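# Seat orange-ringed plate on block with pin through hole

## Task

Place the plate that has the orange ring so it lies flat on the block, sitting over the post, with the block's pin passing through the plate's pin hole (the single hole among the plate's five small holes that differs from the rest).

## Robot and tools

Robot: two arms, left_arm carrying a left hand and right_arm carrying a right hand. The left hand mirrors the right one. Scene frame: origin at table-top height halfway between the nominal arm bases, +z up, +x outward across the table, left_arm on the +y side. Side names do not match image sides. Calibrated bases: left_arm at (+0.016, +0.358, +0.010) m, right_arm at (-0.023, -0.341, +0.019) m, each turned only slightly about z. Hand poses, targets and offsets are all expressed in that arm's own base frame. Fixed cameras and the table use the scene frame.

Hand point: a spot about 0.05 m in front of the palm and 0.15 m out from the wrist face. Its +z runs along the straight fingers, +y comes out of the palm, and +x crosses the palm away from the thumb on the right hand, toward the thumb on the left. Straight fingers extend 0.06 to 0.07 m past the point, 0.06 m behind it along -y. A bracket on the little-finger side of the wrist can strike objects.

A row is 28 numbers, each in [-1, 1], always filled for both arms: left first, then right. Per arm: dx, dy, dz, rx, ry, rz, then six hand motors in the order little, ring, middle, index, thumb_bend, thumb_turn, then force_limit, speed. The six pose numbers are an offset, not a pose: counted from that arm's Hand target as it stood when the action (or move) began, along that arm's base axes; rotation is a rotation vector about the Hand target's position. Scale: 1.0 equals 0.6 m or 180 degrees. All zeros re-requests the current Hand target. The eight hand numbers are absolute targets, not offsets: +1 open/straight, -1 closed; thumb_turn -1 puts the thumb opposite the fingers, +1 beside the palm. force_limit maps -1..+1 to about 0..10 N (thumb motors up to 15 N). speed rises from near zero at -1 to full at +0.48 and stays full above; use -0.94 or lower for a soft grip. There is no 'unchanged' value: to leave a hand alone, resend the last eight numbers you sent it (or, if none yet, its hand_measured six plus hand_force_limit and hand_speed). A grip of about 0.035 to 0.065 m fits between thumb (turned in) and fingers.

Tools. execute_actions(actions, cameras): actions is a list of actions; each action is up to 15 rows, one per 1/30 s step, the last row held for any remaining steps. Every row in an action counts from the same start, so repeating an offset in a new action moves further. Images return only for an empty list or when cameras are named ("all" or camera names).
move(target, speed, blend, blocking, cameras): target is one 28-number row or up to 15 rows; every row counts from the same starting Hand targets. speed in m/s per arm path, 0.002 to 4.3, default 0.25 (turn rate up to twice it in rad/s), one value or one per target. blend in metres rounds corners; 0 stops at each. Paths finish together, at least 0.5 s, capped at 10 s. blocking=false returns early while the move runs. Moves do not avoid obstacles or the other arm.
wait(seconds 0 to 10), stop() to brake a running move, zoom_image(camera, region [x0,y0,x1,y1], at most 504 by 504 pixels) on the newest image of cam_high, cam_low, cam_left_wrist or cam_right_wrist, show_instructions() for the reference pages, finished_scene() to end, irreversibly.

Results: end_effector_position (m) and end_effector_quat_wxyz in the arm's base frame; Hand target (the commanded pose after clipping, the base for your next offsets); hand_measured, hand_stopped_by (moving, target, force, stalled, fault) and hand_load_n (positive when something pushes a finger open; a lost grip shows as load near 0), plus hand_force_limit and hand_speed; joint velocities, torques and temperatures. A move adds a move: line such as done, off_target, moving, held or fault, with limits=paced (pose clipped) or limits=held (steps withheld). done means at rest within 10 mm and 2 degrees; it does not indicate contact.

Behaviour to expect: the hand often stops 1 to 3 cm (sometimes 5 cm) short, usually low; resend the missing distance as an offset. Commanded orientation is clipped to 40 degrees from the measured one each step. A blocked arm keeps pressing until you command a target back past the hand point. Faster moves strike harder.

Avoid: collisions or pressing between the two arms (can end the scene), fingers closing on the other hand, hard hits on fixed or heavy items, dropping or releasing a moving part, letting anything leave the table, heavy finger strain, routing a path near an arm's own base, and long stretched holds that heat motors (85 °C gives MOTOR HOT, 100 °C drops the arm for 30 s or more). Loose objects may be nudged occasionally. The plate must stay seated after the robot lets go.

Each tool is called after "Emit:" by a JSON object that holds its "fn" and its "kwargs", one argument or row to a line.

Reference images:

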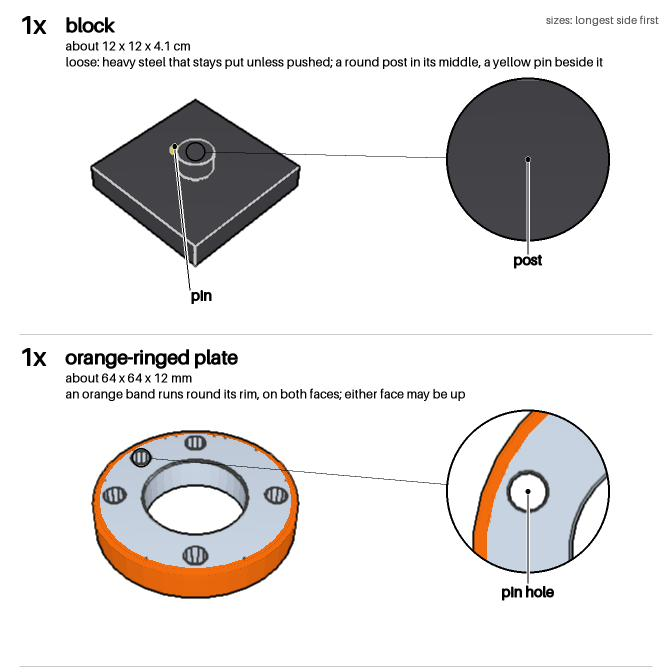

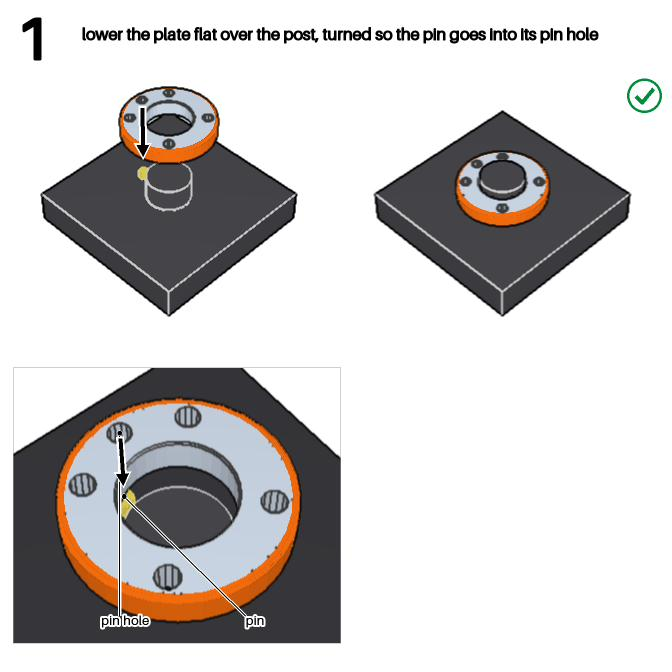

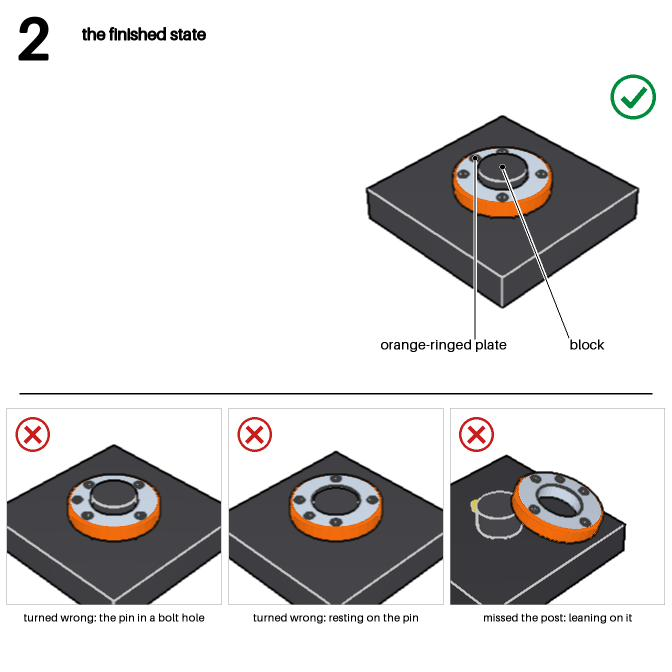

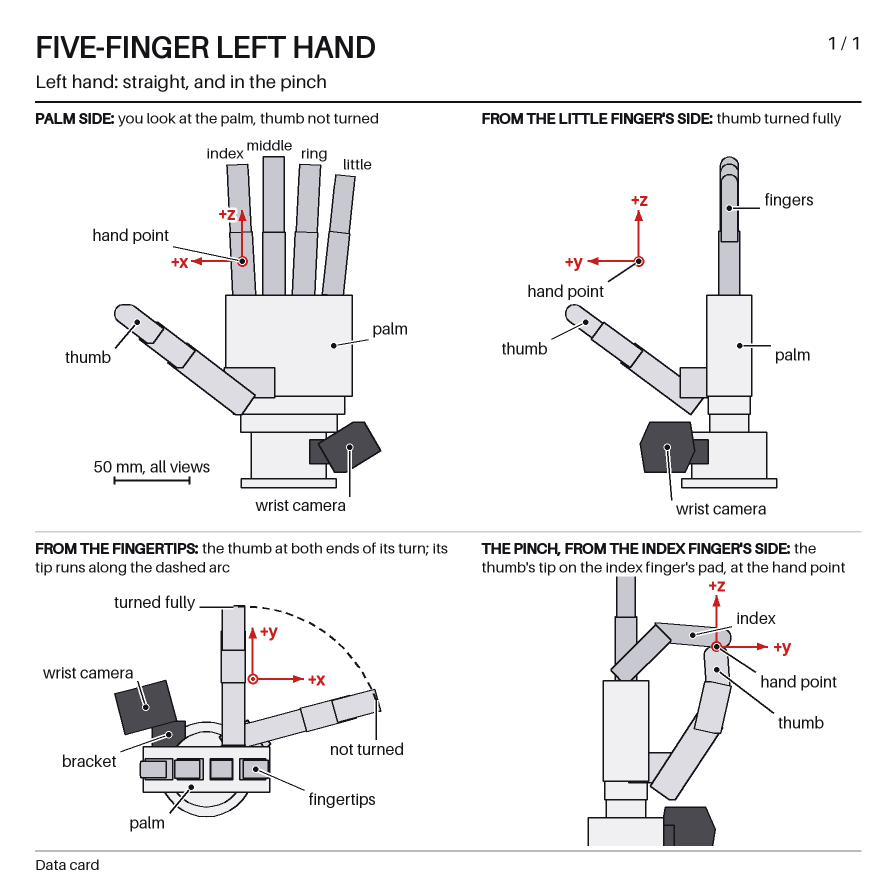

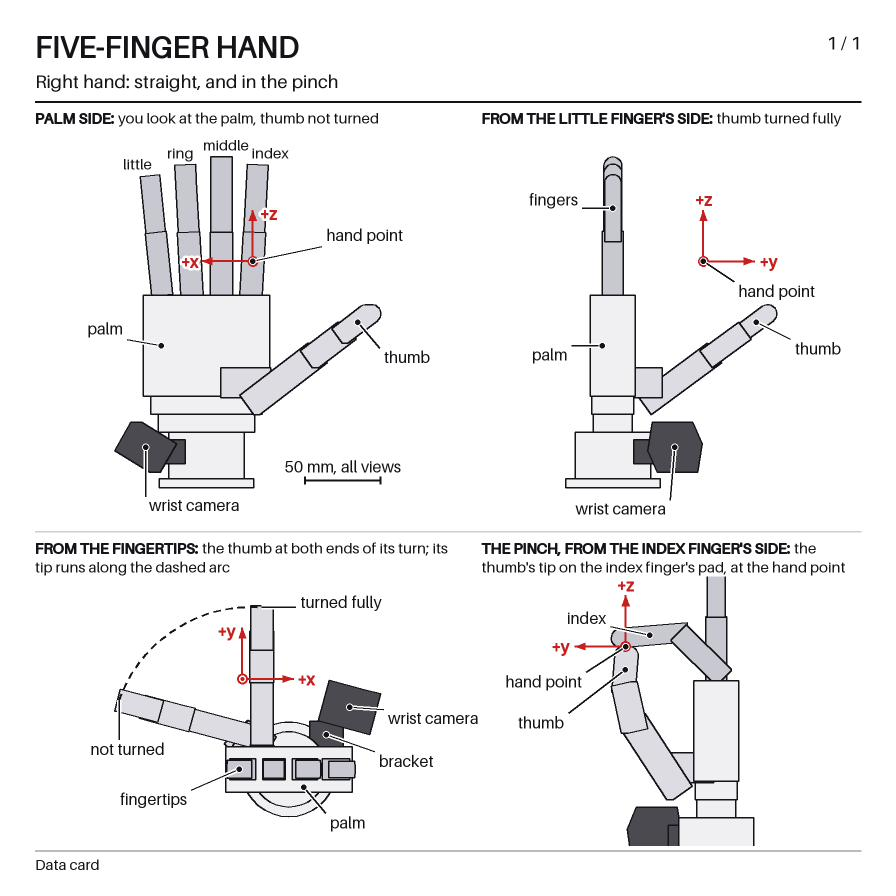

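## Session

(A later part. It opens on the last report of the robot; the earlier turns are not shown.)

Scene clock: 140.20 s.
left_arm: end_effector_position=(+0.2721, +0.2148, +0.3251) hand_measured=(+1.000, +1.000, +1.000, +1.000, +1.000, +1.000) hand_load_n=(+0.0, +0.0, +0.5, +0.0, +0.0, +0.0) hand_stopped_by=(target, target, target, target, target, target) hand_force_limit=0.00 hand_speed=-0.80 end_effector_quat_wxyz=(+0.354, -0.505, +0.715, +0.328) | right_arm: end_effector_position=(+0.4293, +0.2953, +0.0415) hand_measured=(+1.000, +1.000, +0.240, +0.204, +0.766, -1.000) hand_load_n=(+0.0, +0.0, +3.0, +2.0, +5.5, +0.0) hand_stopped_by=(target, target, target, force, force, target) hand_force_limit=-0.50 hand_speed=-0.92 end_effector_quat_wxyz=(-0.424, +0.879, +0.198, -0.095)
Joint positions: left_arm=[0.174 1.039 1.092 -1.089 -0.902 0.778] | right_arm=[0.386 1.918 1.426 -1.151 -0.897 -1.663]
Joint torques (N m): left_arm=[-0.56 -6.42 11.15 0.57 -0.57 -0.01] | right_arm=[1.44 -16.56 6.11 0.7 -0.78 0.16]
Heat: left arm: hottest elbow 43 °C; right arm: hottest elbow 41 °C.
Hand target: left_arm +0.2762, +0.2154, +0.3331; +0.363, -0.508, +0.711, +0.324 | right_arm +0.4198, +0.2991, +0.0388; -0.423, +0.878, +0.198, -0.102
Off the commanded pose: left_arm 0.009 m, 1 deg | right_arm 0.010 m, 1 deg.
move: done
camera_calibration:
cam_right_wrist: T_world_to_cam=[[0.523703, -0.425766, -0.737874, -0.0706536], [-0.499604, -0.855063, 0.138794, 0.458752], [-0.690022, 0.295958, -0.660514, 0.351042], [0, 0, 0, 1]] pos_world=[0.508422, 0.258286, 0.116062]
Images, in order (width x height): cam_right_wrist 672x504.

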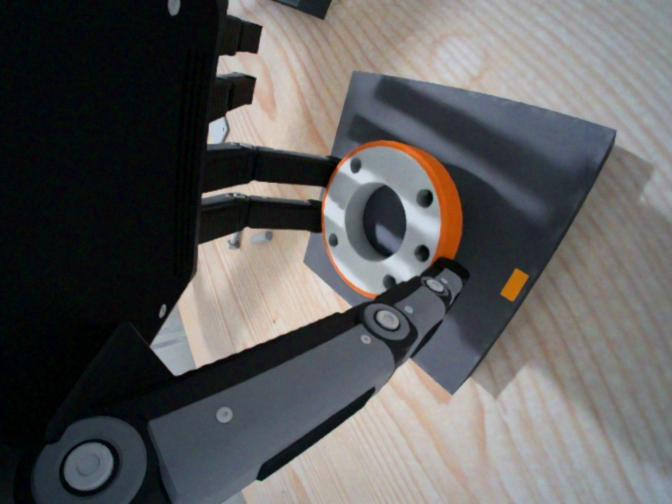

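Emit:
{"fn": "move", "kwargs": {
  "target": [
    [0,0,0,0,0,0, 1,1,1,1,1,1,0,-0.8, 0.0153,-0.0035,0.05,0,0,0, 1,1,0.24,0.1,0.68,-1,-0.5,-0.92],
    [0,0,0,0,0,0, 1,1,1,1,1,1,0,-0.8, 0.0153,-0.0035,0.0,0,0,0, 1,1,0.24,0.1,0.68,-1,-0.5,-0.92]
  ],
  "cameras": ["cam_right_wrist"],
  "speed": [0.12,0.06]
}}

Emit:
{"fn": "zoom_image", "kwargs": {
  "camera": "cam_right_wrist",
  "region": [335, 165, 425, 275]
}}

Emit:
{"fn": "zoom_image", "kwargs": {
  "camera": "cam_right_wrist",
  "region": [340, 30, 671, 420]
}}

Scene clock: 143.13 s.
left_arm: end_effector_position=(+0.2721, +0.2148, +0.3251) hand_measured=(+1.000, +1.000, +1.000, +1.000, +1.000, +1.000) hand_load_n=(+0.0, -0.5, +0.0, +0.0, +0.0, +0.0) hand_stopped_by=(target, target, target, target, target, target) hand_force_limit=0.00 hand_speed=-0.80 end_effector_quat_wxyz=(+0.354, -0.505, +0.715, +0.328) | right_arm: end_effector_position=(+0.4238, +0.2931, +0.0428) hand_measured=(+1.000, +1.000, +0.240, +0.204, +0.766, -1.000) hand_load_n=(+0.0, -0.5, +3.0, +2.5, +5.0, +0.0) hand_stopped_by=(target, target, target, force, force, target) hand_force_limit=-0.50 hand_speed=-0.92 end_effector_quat_wxyz=(-0.422, +0.879, +0.193, -0.106)
Joint positions: left_arm=[0.174 1.039 1.092 -1.089 -0.902 0.778] | right_arm=[0.386 1.917 1.426 -1.175 -0.897 -1.663]
Joint torques (N m): left_arm=[-1.38 -4.72 11.14 0.68 -0.67 0.03] | right_arm=[0.56 -15.21 8.43 0.75 -0.74 -0.06]
Heat: left arm: hottest elbow 43 °C; right arm: hottest elbow 41 °C.
Hand target: left_arm +0.2762, +0.2154, +0.3331; +0.363, -0.508, +0.711, +0.324 | right_arm +0.4291, +0.2971, +0.0389; -0.423, +0.878, +0.198, -0.102
Off the commanded pose: left_arm 0.009 m, 1 deg | right_arm 0.008 m, 1 deg.
move: done
camera_calibration:
cam_right_wrist: T_world_to_cam=[[0.506908, -0.432754, -0.745499, -0.0583043], [-0.496526, -0.853547, 0.157859, 0.451326], [-0.704632, 0.290139, -0.647543, 0.356123], [0, 0, 0, 1]] pos_world=[0.504586, 0.256671, 0.115894]
Images, in order (width x height): cam_right_wrist 672x504.

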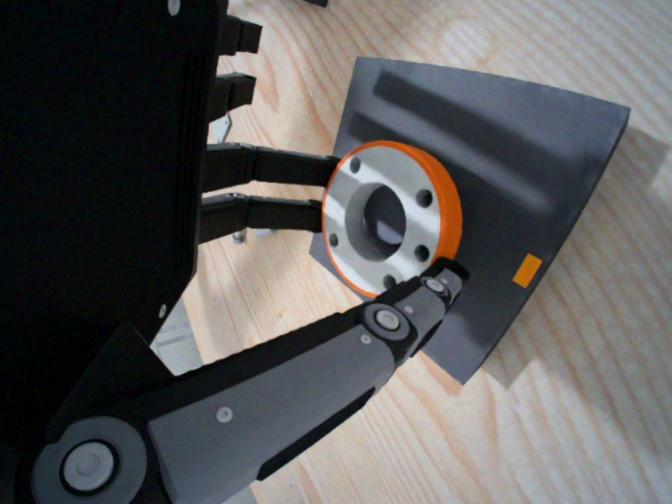

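Scaled by 4.582 from the camera's 672x504 image, which has a finer 960x720 frame.

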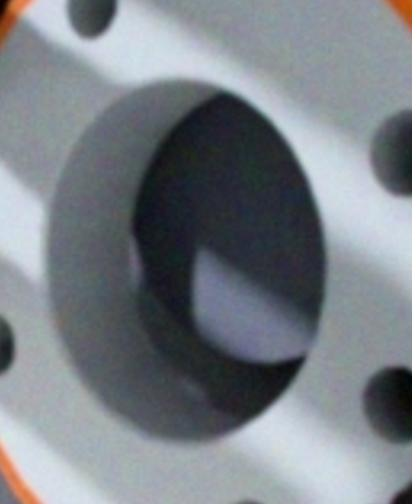

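Scaled by 1.292 from the camera's 672x504 image, which has a finer 960x720 frame.

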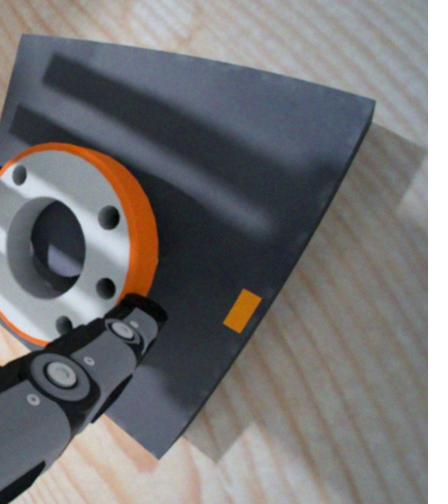

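Emit:
{"fn": "move", "kwargs": {
  "target": [0,0,0,0,0,0, 1,1,1,1,1,1,0,-0.8, 0.012,0.01,0.006,0,0,0, 1,1,0.24,0.1,0.68,-1,-0.5,-0.92],
  "cameras": ["cam_right_wrist"],
  "speed": 0.06
}}

Emit:
{"fn": "zoom_image", "kwargs": {
  "camera": "cam_right_wrist",
  "region": [335, 165, 425, 275]
}}

Scene clock: 146.23 s.
left_arm: end_effector_position=(+0.2721, +0.2148, +0.3251) hand_measured=(+1.000, +1.000, +1.000, +1.000, +1.000, +1.000) hand_load_n=(+0.0, +0.0, +0.0, +0.0, +0.0, +0.0) hand_stopped_by=(target, target, target, target, target, target) hand_force_limit=0.00 hand_speed=-0.80 end_effector_quat_wxyz=(+0.354, -0.505, +0.715, +0.328) | right_arm: end_effector_position=(+0.4237, +0.2930, +0.0424) hand_measured=(+1.000, +1.000, +0.240, +0.204, +0.766, -1.000) hand_load_n=(+0.0, +0.0, +3.0, +2.5, +5.0, +0.0) hand_stopped_by=(target, target, target, force, force, target) hand_force_limit=-0.50 hand_speed=-0.92 end_effector_quat_wxyz=(-0.422, +0.879, +0.193, -0.106)
Joint positions: left_arm=[0.174 1.039 1.092 -1.089 -0.902 0.778] | right_arm=[0.386 1.918 1.426 -1.175 -0.897 -1.663]
Joint torques (N m): left_arm=[-0.56 -5.13 11.25 0.66 -0.59 0.03] | right_arm=[0.97 -14.33 10.96 0.23 -0.76 0.04]
Heat: left arm: hottest elbow 43 °C; right arm: hottest elbow 41 °C.
Hand target: left_arm +0.2762, +0.2154, +0.3331; +0.363, -0.508, +0.711, +0.324 | right_arm +0.4364, +0.3030, +0.0426; -0.423, +0.878, +0.198, -0.102
Off the commanded pose: left_arm 0.009 m, 1 deg | right_arm 0.016 m, 1 deg.
move: off_target (right_arm)
camera_calibration:
cam_right_wrist: T_world_to_cam=[[0.506383, -0.432959, -0.745737, -0.0582564], [-0.496391, -0.853514, 0.158464, 0.451241], [-0.705105, 0.289933, -0.647121, 0.356107], [0, 0, 0, 1]] pos_world=[0.504584, 0.256671, 0.115495]
Images, in order (width x height): cam_right_wrist 672x504.

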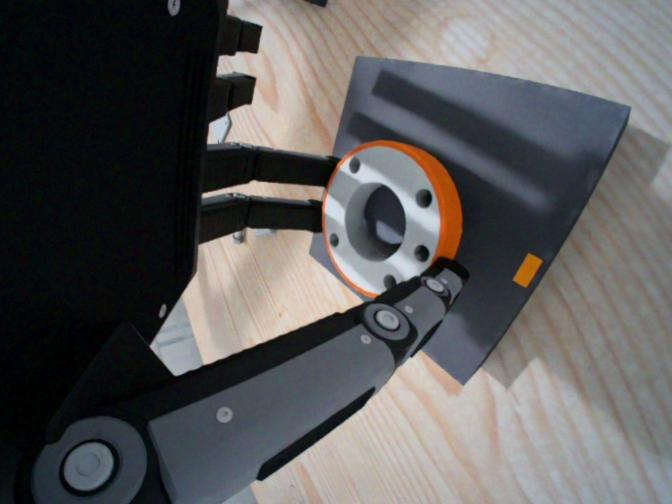

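Scaled by 4.582 from the camera's 672x504 image, which has a finer 960x720 frame.

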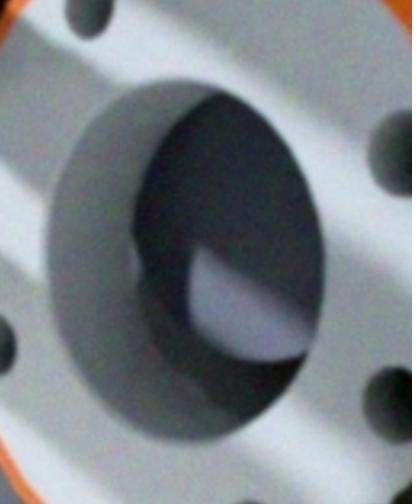

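Emit:
{"fn": "move", "kwargs": {
  "target": [0,0,0,0,0,0, 1,1,1,1,1,1,0,-0.8, 0.008,0.008,0.003,0,0,0, 1,1,0.24,0.1,0.68,-1,-0.5,-0.92],
  "cameras": ["cam_right_wrist"],
  "speed": 0.06
}}

Emit:
{"fn": "zoom_image", "kwargs": {
  "camera": "cam_right_wrist",
  "region": [335, 165, 425, 275]
}}

Scene clock: 147.67 s.
left_arm: end_effector_position=(+0.2721, +0.2148, +0.3251) hand_measured=(+1.000, +1.000, +1.000, +1.000, +1.000, +1.000) hand_load_n=(+0.0, +0.0, +0.0, +0.0, +0.0, +0.0) hand_stopped_by=(target, target, target, target, target, target) hand_force_limit=0.00 hand_speed=-0.80 end_effector_quat_wxyz=(+0.354, -0.505, +0.715, +0.328) | right_arm: end_effector_position=(+0.4281, +0.2978, +0.0425) hand_measured=(+1.000, +1.000, +0.240, +0.204, +0.766, -1.000) hand_load_n=(+0.0, -0.5, +3.0, +2.5, +5.0, +0.0) hand_stopped_by=(target, target, target, force, force, target) hand_force_limit=-0.50 hand_speed=-0.92 end_effector_quat_wxyz=(-0.422, +0.879, +0.195, -0.105)
Joint positions: left_arm=[0.174 1.039 1.092 -1.089 -0.902 0.778] | right_arm=[0.391 1.929 1.445 -1.175 -0.897 -1.658]
Joint torques (N m): left_arm=[-0.44 -5.3 11.14 0.59 -0.66 0.01] | right_arm=[0.91 -14.51 11.38 -0.01 -0.78 0.08]
Heat: left arm: hottest elbow 43 °C; right arm: hottest elbow 41 °C.
Hand target: left_arm +0.2762, +0.2154, +0.3331; +0.363, -0.508, +0.711, +0.324 | right_arm +0.4412, +0.3078, +0.0444; -0.423, +0.879, +0.198, -0.102
Off the commanded pose: left_arm 0.009 m, 1 deg | right_arm 0.017 m, 1 deg.
move: off_target (right_arm)
camera_calibration:
cam_right_wrist: T_world_to_cam=[[0.510061, -0.430839, -0.744456, -0.0606199], [-0.494807, -0.85493, 0.155759, 0.457343], [-0.703565, 0.288916, -0.649249, 0.357574], [0, 0, 0, 1]] pos_world=[0.508793, 0.26157, 0.11579]
Images, in order (width x height): cam_right_wrist 672x504.

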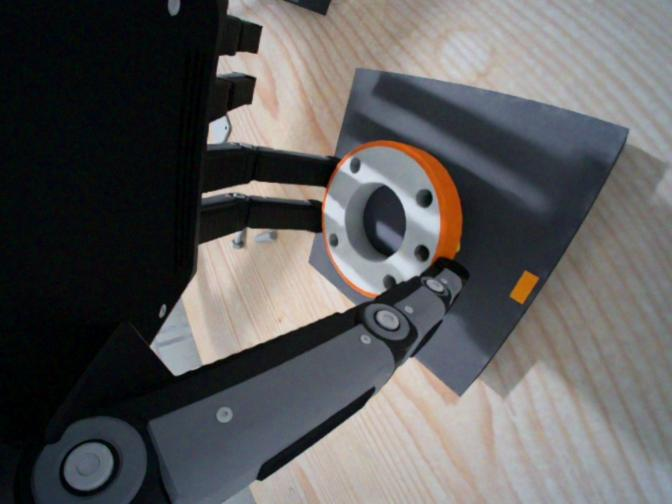

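Scaled by 4.582 from the camera's 672x504 image, which has a finer 960x720 frame.

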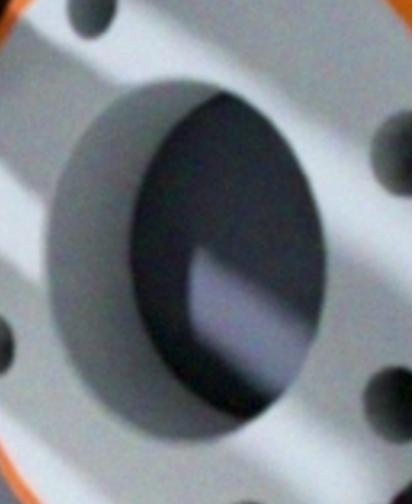

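Emit:
{"fn": "move", "kwargs": {
  "target": [0,0,0,0,0,0, 1,1,1,1,1,1,0,-0.8, -0.008,-0.02,0.003,0,0,0, 1,1,0.24,0.1,0.68,-1,-0.5,-0.92],
  "cameras": ["cam_right_wrist"],
  "speed": 0.06
}}

Emit:
{"fn": "zoom_image", "kwargs": {
  "camera": "cam_right_wrist",
  "region": [340, 30, 671, 420]
}}

Scene clock: 149.97 s.
left_arm: end_effector_position=(+0.2721, +0.2148, +0.3251) hand_measured=(+1.000, +1.000, +1.000, +1.000, +1.000, +1.000) hand_load_n=(+0.0, +0.0, +0.0, +0.0, +0.0, +0.0) hand_stopped_by=(target, target, target, target, target, target) hand_force_limit=0.00 hand_speed=-0.80 end_effector_quat_wxyz=(+0.354, -0.505, +0.715, +0.328) | right_arm: end_effector_position=(+0.4261, +0.2962, +0.0429) hand_measured=(+1.000, +1.000, +0.240, +0.204, +0.766, -1.000) hand_load_n=(+0.0, +0.0, +3.0, +2.5, +5.5, +0.0) hand_stopped_by=(target, target, target, force, force, target) hand_force_limit=-0.50 hand_speed=-0.92 end_effector_quat_wxyz=(-0.422, +0.879, +0.196, -0.108)
Joint positions: left_arm=[0.174 1.039 1.092 -1.089 -0.902 0.778] | right_arm=[0.39 1.929 1.445 -1.189 -0.897 -1.669]
Joint torques (N m): left_arm=[-1.14 -5.36 11.03 0.84 -0.55 -0.03] | right_arm=[-0.44 -15.68 9.51 -0.17 -0.71 -0.1]
Heat: left arm: hottest elbow 43 °C; right arm: hottest elbow 41 °C.
Hand target: left_arm +0.2762, +0.2154, +0.3331; +0.363, -0.508, +0.711, +0.324 | right_arm +0.4363, +0.2959, +0.0462; -0.423, +0.879, +0.198, -0.102
Off the commanded pose: left_arm 0.009 m, 1 deg | right_arm 0.011 m, 1 deg.
move: off_target (right_arm)
camera_calibration:
cam_right_wrist: T_world_to_cam=[[0.508847, -0.428936, -0.746384, -0.0599837], [-0.489141, -0.857527, 0.159337, 0.453041], [-0.70839, 0.284009, -0.64616, 0.36021], [0, 0, 0, 1]] pos_world=[0.507292, 0.260463, 0.115796]
Images, in order (width x height): cam_right_wrist 672x504.

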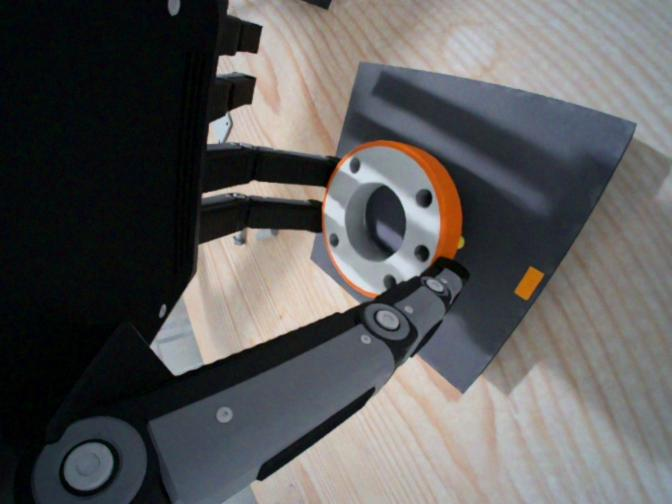

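Scaled by 1.292 from the camera's 672x504 image, which has a finer 960x720 frame.

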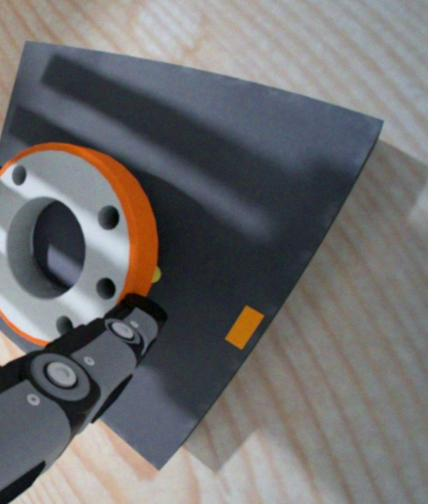

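Emit:
{"fn": "move", "kwargs": {
  "target": [0,0,0,0,0,0, 1,1,1,1,1,1,0,-0.8, 0.002,0,-0.018,0,0,0, 1,1,0.24,0.1,0.68,-1,-0.5,-0.92],
  "cameras": ["cam_right_wrist"],
  "speed": 0.04
}}

Emit:
{"fn": "zoom_image", "kwargs": {
  "camera": "cam_right_wrist",
  "region": [340, 30, 671, 420]
}}

Emit:
{"fn": "zoom_image", "kwargs": {
  "camera": "cam_right_wrist",
  "region": [335, 165, 425, 275]
}}

Scene clock: 152.10 s.
left_arm: end_effector_position=(+0.2721, +0.2148, +0.3251) hand_measured=(+1.000, +1.000, +1.000, +1.000, +1.000, +1.000) hand_load_n=(+0.0, +0.0, +0.0, +0.0, +0.0, +0.0) hand_stopped_by=(target, target, target, target, target, target) hand_force_limit=0.00 hand_speed=-0.80 end_effector_quat_wxyz=(+0.354, -0.505, +0.715, +0.328) | right_arm: end_effector_position=(+0.4266, +0.2957, +0.0426) hand_measured=(+1.000, +1.000, +0.240, +0.204, +0.766, -1.000) hand_load_n=(+0.0, +0.0, +3.0, +2.5, +5.0, +0.5) hand_stopped_by=(target, target, target, force, force, target) hand_force_limit=-0.50 hand_speed=-0.92 end_effector_quat_wxyz=(-0.422, +0.879, +0.196, -0.108)
Joint positions: left_arm=[0.174 1.039 1.092 -1.089 -0.902 0.778] | right_arm=[0.389 1.93 1.445 -1.188 -0.897 -1.671]
Joint torques (N m): left_arm=[-1.14 -5.3 11.03 0.65 -0.58 0] | right_arm=[-0.44 -14.62 8.96 0.77 -0.71 -0.11]
Heat: left arm: hottest elbow 43 °C; right arm: hottest elbow 41 °C.
Hand target: left_arm +0.2762, +0.2154, +0.3331; +0.363, -0.508, +0.711, +0.324 | right_arm +0.4376, +0.2958, +0.0353; -0.423, +0.879, +0.198, -0.102
Off the commanded pose: left_arm 0.009 m, 1 deg | right_arm 0.013 m, 1 deg.
move: off_target (right_arm)
camera_calibration:
cam_right_wrist: T_world_to_cam=[[0.509555, -0.428594, -0.746097, -0.0610338], [-0.489447, -0.857537, 0.158338, 0.453115], [-0.707669, 0.284494, -0.646736, 0.36008], [0, 0, 0, 1]] pos_world=[0.507694, 0.259964, 0.115595]
Images, in order (width x height): cam_right_wrist 672x504.

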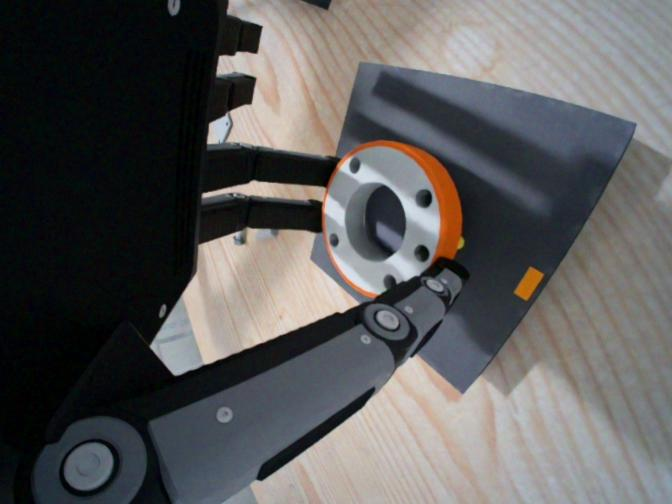

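Scaled by 1.292 from the camera's 672x504 image, which has a finer 960x720 frame.

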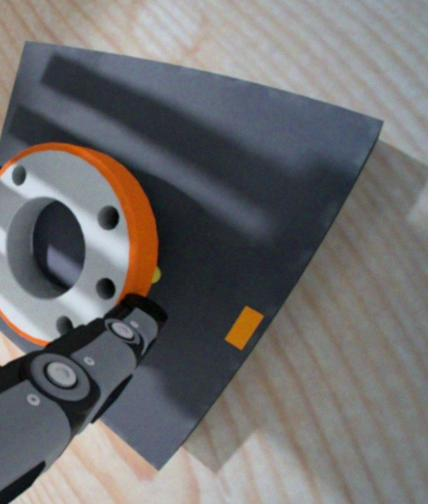

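Scaled by 4.582 from the camera's 672x504 image, which has a finer 960x720 frame.

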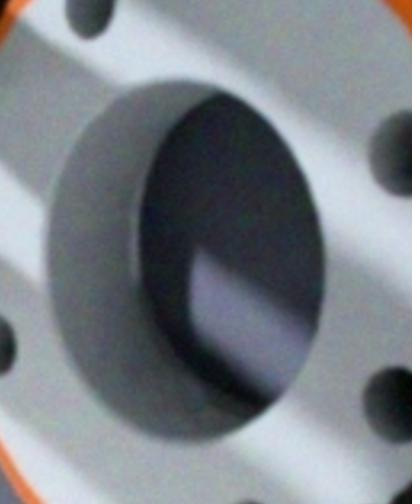

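Emit:
{"fn": "move", "kwargs": {
  "target": [0,0,0,0,0,0, 1,1,1,1,1,1,0,-0.8, 0.0,0.001,-0.01,0,0,0, 1,1,0.24,0.1,0.68,-1,-0.5,-0.92],
  "cameras": ["cam_right_wrist"],
  "speed": 0.04
}}

Emit:
{"fn": "zoom_image", "kwargs": {
  "camera": "cam_right_wrist",
  "region": [340, 30, 671, 420]
}}

Emit:
{"fn": "zoom_image", "kwargs": {
  "camera": "cam_right_wrist",
  "region": [335, 165, 425, 275]
}}

Scene clock: 153.67 s.
left_arm: end_effector_position=(+0.2721, +0.2148, +0.3251) hand_measured=(+1.000, +1.000, +1.000, +1.000, +1.000, +1.000) hand_load_n=(+0.0, +0.0, +0.0, +0.0, +0.0, +0.0) hand_stopped_by=(target, target, target, target, target, target) hand_force_limit=0.00 hand_speed=-0.80 end_effector_quat_wxyz=(+0.354, -0.505, +0.715, +0.328) | right_arm: end_effector_position=(+0.4280, +0.2962, +0.0355) hand_measured=(+1.000, +1.000, +0.240, +0.204, +0.766, -1.000) hand_load_n=(+0.0, +0.0, +3.0, +2.5, +5.0, +1.0) hand_stopped_by=(target, target, target, force, force, target) hand_force_limit=-0.50 hand_speed=-0.92 end_effector_quat_wxyz=(-0.421, +0.879, +0.196, -0.109)
Joint positions: left_arm=[0.174 1.039 1.092 -1.089 -0.902 0.778] | right_arm=[0.389 1.943 1.445 -1.177 -0.896 -1.671]
Joint torques (N m): left_arm=[-0.62 -4.95 11.11 0.66 -0.66 -0.04] | right_arm=[-0.38 -15.09 8.54 0.88 -0.74 -0.09]
Heat: left arm: hottest elbow 43 °C; right arm: hottest elbow 41 °C.
Hand target: left_arm +0.2762, +0.2154, +0.3331; +0.363, -0.508, +0.711, +0.324 | right_arm +0.4376, +0.2963, +0.0293; -0.422, +0.879, +0.198, -0.102
Off the commanded pose: left_arm 0.009 m, 1 deg | right_arm 0.011 m, 1 deg.
move: off_target (right_arm)
camera_calibration:
cam_right_wrist: T_world_to_cam=[[0.508468, -0.429583, -0.74627, -0.0661314], [-0.489114, -0.857367, 0.160279, 0.455125], [-0.708681, 0.283514, -0.646058, 0.357083], [0, 0, 0, 1]] pos_world=[0.509291, 0.260562, 0.108398]
Images, in order (width x height): cam_right_wrist 672x504.

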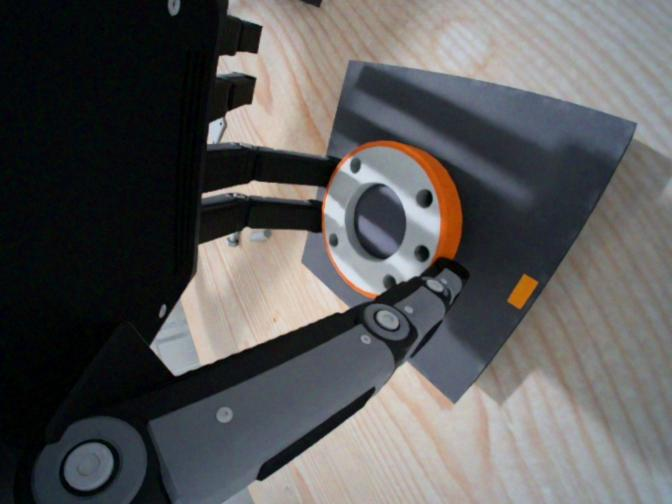

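Scaled by 1.292 from the camera's 672x504 image, which has a finer 960x720 frame.

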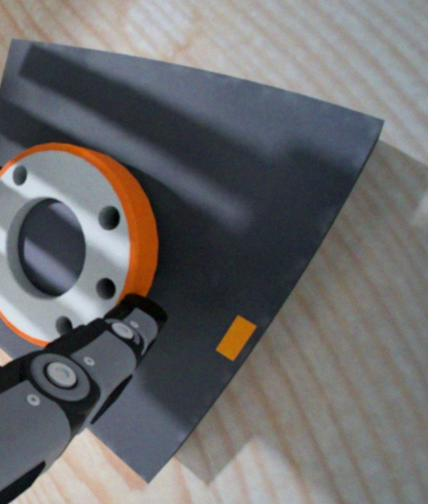

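Scaled by 4.582 from the camera's 672x504 image, which has a finer 960x720 frame.

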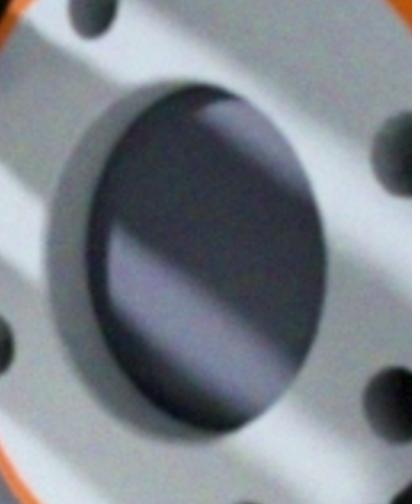

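Emit:
{"fn": "zoom_image", "kwargs": {
  "camera": "cam_right_wrist",
  "region": [395, 225, 455, 285]
}}

Scaled by 8.400 from the camera's 672x504 image, which has a finer 960x720 frame.

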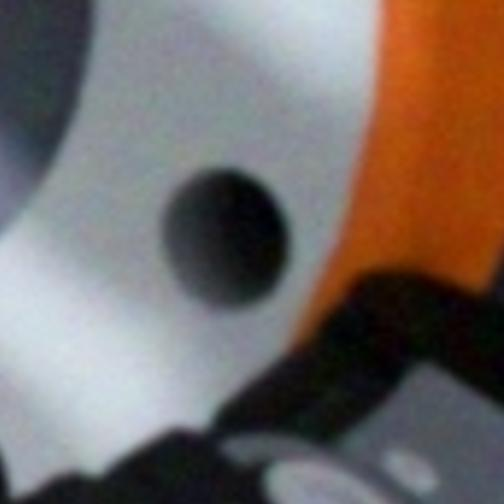

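Emit:
{"fn": "move", "kwargs": {
  "target": [0,0,0,0,0,0, 1,1,1,1,1,1,0,-0.8, 0.0,0.0,-0.01,0,0,0, 1,1,0.24,0.1,0.68,-1,-0.5,-0.92],
  "cameras": ["cam_right_wrist"],
  "speed": 0.04
}}

Emit:
{"fn": "zoom_image", "kwargs": {
  "camera": "cam_right_wrist",
  "region": [315, 135, 465, 300]
}}

Scene clock: 158.53 s.
left_arm: end_effector_position=(+0.2721, +0.2148, +0.3251) hand_measured=(+1.000, +1.000, +1.000, +1.000, +1.000, +1.000) hand_load_n=(+0.0, +0.0, +0.0, +0.0, +0.0, +0.0) hand_stopped_by=(target, target, target, target, target, target) hand_force_limit=0.00 hand_speed=-0.80 end_effector_quat_wxyz=(+0.354, -0.505, +0.715, +0.328) | right_arm: end_effector_position=(+0.4283, +0.2963, +0.0351) hand_measured=(+1.000, +1.000, +0.240, +0.204, +0.766, -1.000) hand_load_n=(+0.0, +0.0, +2.5, +2.5, +5.0, +1.5) hand_stopped_by=(target, target, target, force, force, target) hand_force_limit=-0.50 hand_speed=-0.92 end_effector_quat_wxyz=(-0.421, +0.879, +0.196, -0.108)
Joint positions: left_arm=[0.174 1.039 1.092 -1.089 -0.902 0.778] | right_arm=[0.389 1.944 1.445 -1.175 -0.896 -1.67]
Joint torques (N m): left_arm=[-0.85 -5.19 11.15 0.72 -0.67 -0.05] | right_arm=[-0.38 -14.68 8.05 1.42 -0.73 -0.09]
Heat: left arm: hottest elbow 43 °C; right arm: hottest elbow 41 °C.
Hand target: left_arm +0.2762, +0.2154, +0.3331; +0.363, -0.508, +0.711, +0.324 | right_arm +0.4376, +0.2963, +0.0233; -0.422, +0.879, +0.198, -0.102
Off the commanded pose: left_arm 0.009 m, 1 deg | right_arm 0.015 m, 1 deg.
move: off_target (right_arm)
camera_calibration:
cam_right_wrist: T_world_to_cam=[[0.508693, -0.429642, -0.746082, -0.0666089], [-0.489454, -0.857238, 0.159934, 0.45555], [-0.708284, 0.283815, -0.646361, 0.35669], [0, 0, 0, 1]] pos_world=[0.509492, 0.260662, 0.107997]
Images, in order (width x height): cam_right_wrist 672x504.

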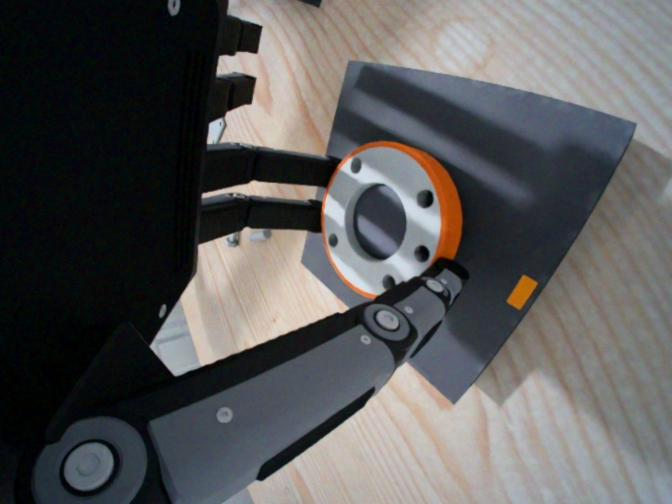

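Scaled by 3.055 from the camera's 672x504 image, which has a finer 960x720 frame.

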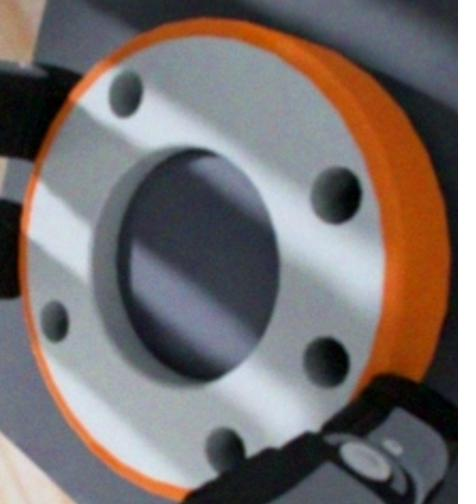

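Emit:
{"fn": "move", "kwargs": {
  "target": [0,0,0,0,0,0, 1,1,1,1,1,1,0,-0.8, 0.0,-0.001,0.0,0,0,0.0167, 1,1,0.24,0.1,0.68,-1,-0.5,-0.92],
  "cameras": ["cam_right_wrist"],
  "speed": 0.04
}}

Emit:
{"fn": "zoom_image", "kwargs": {
  "camera": "cam_right_wrist",
  "region": [315, 135, 465, 300]
}}

Scene clock: 162.60 s.
left_arm: end_effector_position=(+0.2721, +0.2148, +0.3251) hand_measured=(+1.000, +1.000, +1.000, +1.000, +1.000, +1.000) hand_load_n=(+0.0, +0.0, +0.0, +0.0, +0.0, +0.0) hand_stopped_by=(target, target, target, target, target, target) hand_force_limit=0.00 hand_speed=-0.80 end_effector_quat_wxyz=(+0.354, -0.505, +0.715, +0.328) | right_arm: end_effector_position=(+0.4257, +0.2943, +0.0314) hand_measured=(+1.000, +1.000, +0.240, +0.204, +0.766, -1.000) hand_load_n=(+0.0, +0.0, +3.5, +2.5, +4.5, +2.5) hand_stopped_by=(target, target, target, force, force, target) hand_force_limit=-0.50 hand_speed=-0.92 end_effector_quat_wxyz=(-0.422, +0.873, +0.217, -0.113)
Joint positions: left_arm=[0.174 1.039 1.092 -1.089 -0.902 0.778] | right_arm=[0.389 1.956 1.451 -1.212 -0.896 -1.739]
Joint torques (N m): left_arm=[-1.49 -4.48 11.12 0.66 -0.63 -0.04] | right_arm=[-0.09 -13.92 10.25 -0.27 -0.45 -0.2]
Heat: left arm: hottest elbow 43 °C; right arm: hottest elbow 41 °C.
Hand target: left_arm +0.2762, +0.2154, +0.3331; +0.363, -0.508, +0.711, +0.324 | right_arm +0.4375, +0.2957, +0.0232; -0.420, +0.873, +0.221, -0.113
Off the commanded pose: left_arm 0.009 m, 1 deg | right_arm 0.014 m, 1 deg.
move: off_target (right_arm)
camera_calibration:
cam_right_wrist: T_world_to_cam=[[0.532275, -0.400597, -0.745792, -0.0875598], [-0.453948, -0.878654, 0.147978, 0.444679], [-0.714573, 0.259785, -0.649536, 0.363001], [0, 0, 0, 1]] pos_world=[0.507858, 0.26134, 0.104678]
Images, in order (width x height): cam_right_wrist 672x504.

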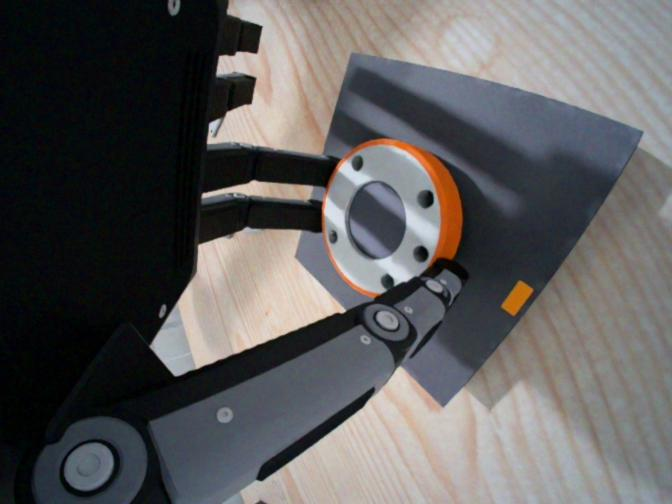

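Scaled by 3.055 from the camera's 672x504 image, which has a finer 960x720 frame.

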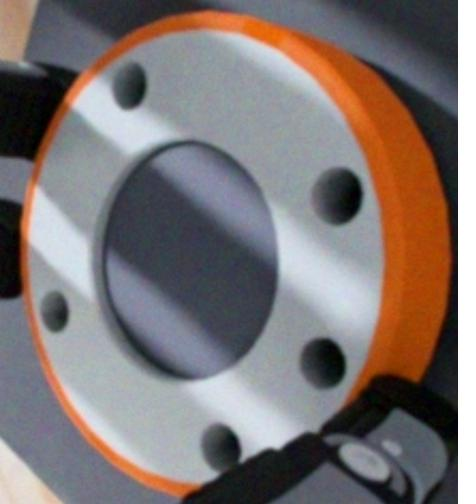

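Emit:
{"fn": "zoom_image", "kwargs": {
  "camera": "cam_right_wrist",
  "region": [335, 165, 445, 285]
}}

Emit:
{"fn": "zoom_image", "kwargs": {
  "camera": "cam_right_wrist",
  "region": [395, 225, 455, 285]
}}

Scaled by 4.200 from the camera's 672x504 image, which has a finer 960x720 frame.

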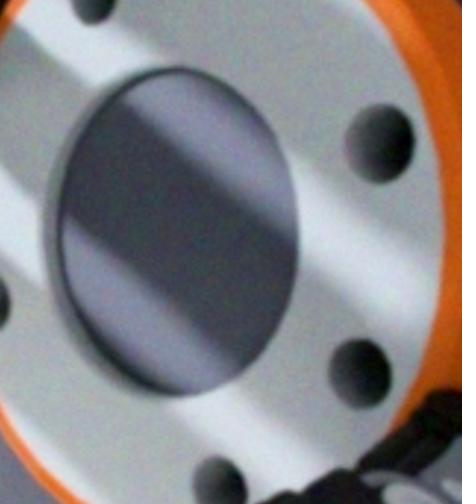

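Scaled by 8.400 from the camera's 672x504 image, which has a finer 960x720 frame.

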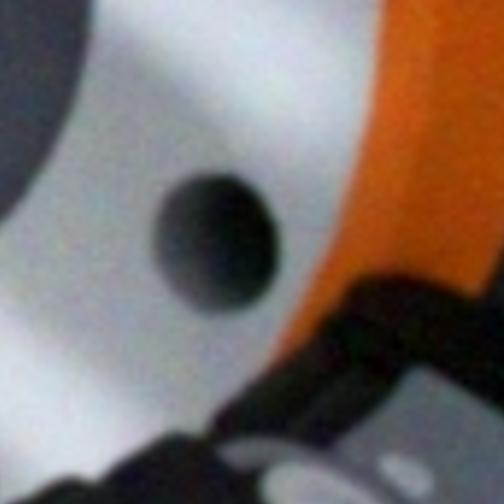

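Emit:
{"fn": "move", "kwargs": {
  "target": [0,0,0,0,0,0, 1,1,1,1,1,1,0,-0.8, 0.0,0.0,-0.008,0,0,0, 1,1,0.24,0.1,0.68,-1,-0.5,-0.92],
  "cameras": ["cam_right_wrist"],
  "speed": 0.04
}}

Emit:
{"fn": "zoom_image", "kwargs": {
  "camera": "cam_right_wrist",
  "region": [315, 135, 465, 300]
}}

Scene clock: 164.90 s.
left_arm: end_effector_position=(+0.2721, +0.2148, +0.3251) hand_measured=(+1.000, +1.000, +1.000, +1.000, +1.000, +1.000) hand_load_n=(+0.0, +0.0, +0.0, -0.5, +0.0, +0.0) hand_stopped_by=(target, target, target, target, target, target) hand_force_limit=0.00 hand_speed=-0.80 end_effector_quat_wxyz=(+0.354, -0.505, +0.715, +0.328) | right_arm: end_effector_position=(+0.4257, +0.2943, +0.0312) hand_measured=(+1.000, +1.000, +0.240, +0.204, +0.766, -1.000) hand_load_n=(+0.0, +0.0, +3.5, +2.5, +4.5, +2.5) hand_stopped_by=(target, target, target, force, force, target) hand_force_limit=-0.50 hand_speed=-0.92 end_effector_quat_wxyz=(-0.422, +0.873, +0.217, -0.113)
Joint positions: left_arm=[0.174 1.039 1.092 -1.089 -0.902 0.778] | right_arm=[0.389 1.956 1.451 -1.212 -0.896 -1.739]
Joint torques (N m): left_arm=[0.03 -5.42 11.25 0.7 -0.68 0] | right_arm=[-0.09 -13.63 9.88 0.2 -0.45 -0.19]
Heat: left arm: hottest elbow 44 °C; right arm: hottest elbow 41 °C.
Hand target: left_arm +0.2762, +0.2154, +0.3331; +0.363, -0.508, +0.711, +0.324 | right_arm +0.4375, +0.2957, +0.0184; -0.420, +0.873, +0.221, -0.113
Off the commanded pose: left_arm 0.009 m, 1 deg | right_arm 0.017 m, 1 deg.
move: off_target (right_arm)
camera_calibration:
cam_right_wrist: T_world_to_cam=[[0.532246, -0.40051, -0.745859, -0.0876694], [-0.453803, -0.878722, 0.148021, 0.444735], [-0.714687, 0.25969, -0.649449, 0.362919], [0, 0, 0, 1]] pos_world=[0.507858, 0.26144, 0.104479]
Images, in order (width x height): cam_right_wrist 672x504.

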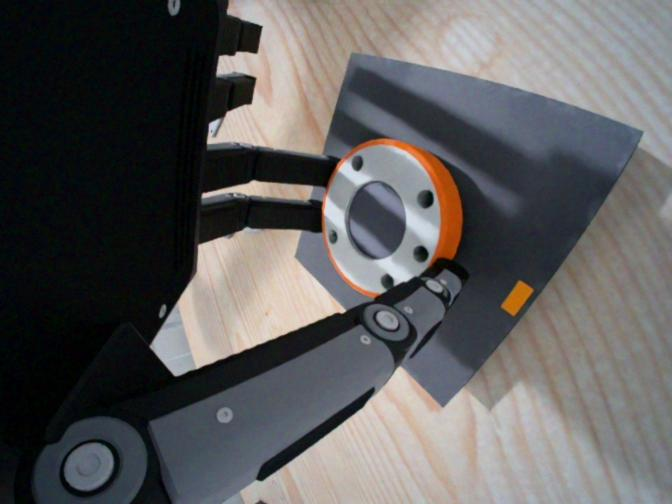

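Scaled by 3.055 from the camera's 672x504 image, which has a finer 960x720 frame.

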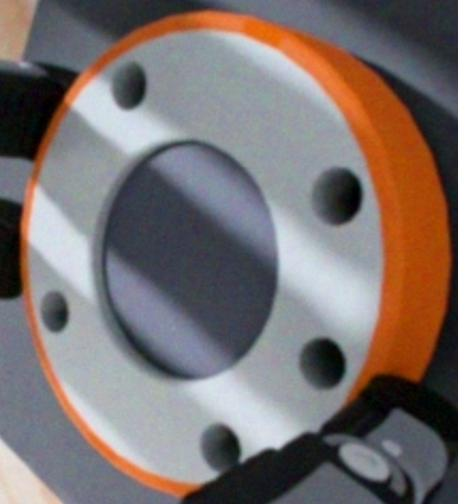

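Emit:
{"fn": "move", "kwargs": {
  "target": [0,0,0,0,0,0, 1,1,1,1,1,1,0,-0.8, 0.0,0.0,0.012,0,0,0, 1,1,0.24,0.2,0.9,-1,-0.5,-0.85],
  "cameras": ["cam_right_wrist"],
  "speed": 0.04
}}

Emit:
{"fn": "zoom_image", "kwargs": {
  "camera": "cam_right_wrist",
  "region": [315, 135, 465, 300]
}}

Scene clock: 171.53 s.
left_arm: end_effector_position=(+0.2721, +0.2148, +0.3251) hand_measured=(+1.000, +1.000, +1.000, +1.000, +1.000, +1.000) hand_load_n=(+0.0, +0.0, +0.0, +0.0, +0.0, +0.0) hand_stopped_by=(target, target, target, target, target, target) hand_force_limit=0.00 hand_speed=-0.80 end_effector_quat_wxyz=(+0.354, -0.505, +0.715, +0.328) | right_arm: end_effector_position=(+0.4238, +0.2935, +0.0265) hand_measured=(+1.000, +1.000, +0.240, +0.200, +0.900, -1.000) hand_load_n=(+0.0, +0.0, +0.0, +0.0, +0.0, +0.0) hand_stopped_by=(target, target, target, force, target, target) hand_force_limit=-0.50 hand_speed=-0.85 end_effector_quat_wxyz=(-0.422, +0.872, +0.216, -0.119)
Joint positions: left_arm=[0.174 1.039 1.092 -1.089 -0.902 0.778] | right_arm=[0.389 1.966 1.451 -1.218 -0.897 -1.746]
Joint torques (N m): left_arm=[-0.56 -6.12 11.03 0.81 -0.64 0.07] | right_arm=[-0.09 -14.92 10.39 -0.25 -0.43 -0.11]
Heat: left arm: hottest elbow 44 °C; right arm: hottest elbow 43 °C.
Hand target: left_arm +0.2762, +0.2154, +0.3331; +0.363, -0.508, +0.711, +0.324 | right_arm +0.4375, +0.2957, +0.0256; -0.420, +0.873, +0.221, -0.113
Off the commanded pose: left_arm 0.009 m, 1 deg | right_arm 0.014 m, 1 deg.
move: off_target (right_arm)
camera_calibration:
cam_right_wrist: T_world_to_cam=[[0.526309, -0.400422, -0.750108, -0.0879411], [-0.448287, -0.880283, 0.155374, 0.441702], [-0.722522, 0.254489, -0.642804, 0.363385], [0, 0, 0, 1]] pos_world=[0.506847, 0.261131, 0.0989911]
Images, in order (width x height): cam_right_wrist 672x504.

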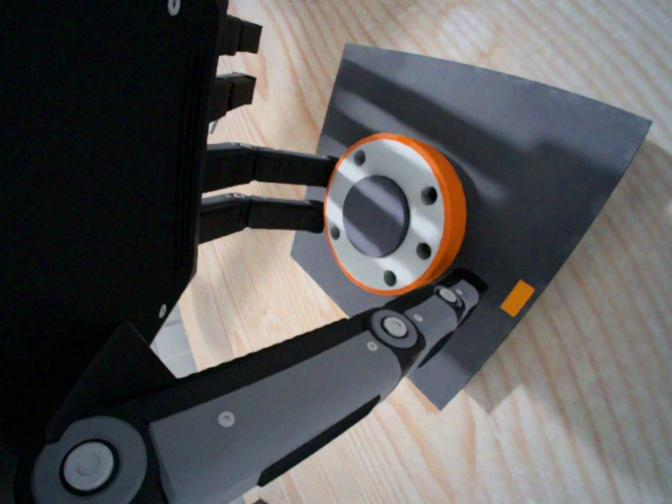

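Scaled by 3.055 from the camera's 672x504 image, which has a finer 960x720 frame.

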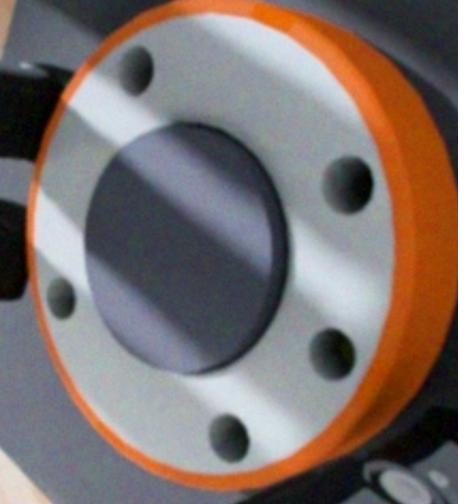

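Emit:
{"fn": "zoom_image", "kwargs": {
  "camera": "cam_right_wrist",
  "region": [325, 150, 465, 300]
}}

Emit:
{"fn": "zoom_image", "kwargs": {
  "camera": "cam_right_wrist",
  "region": [400, 225, 450, 275]
}}

Scaled by 3.360 from the camera's 672x504 image, which has a finer 960x720 frame.

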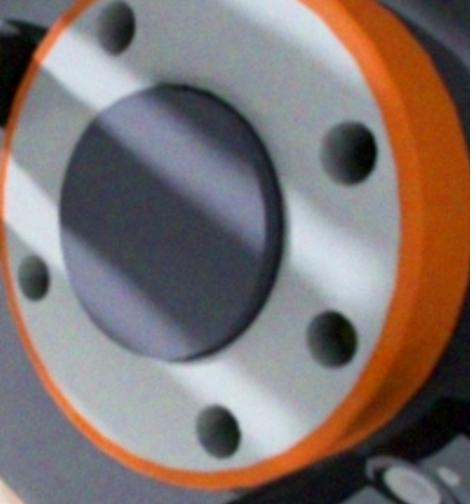

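Scaled by 10.080 from the camera's 672x504 image, which has a finer 960x720 frame.

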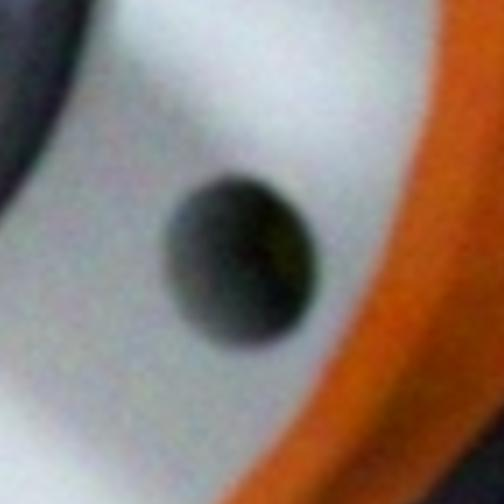

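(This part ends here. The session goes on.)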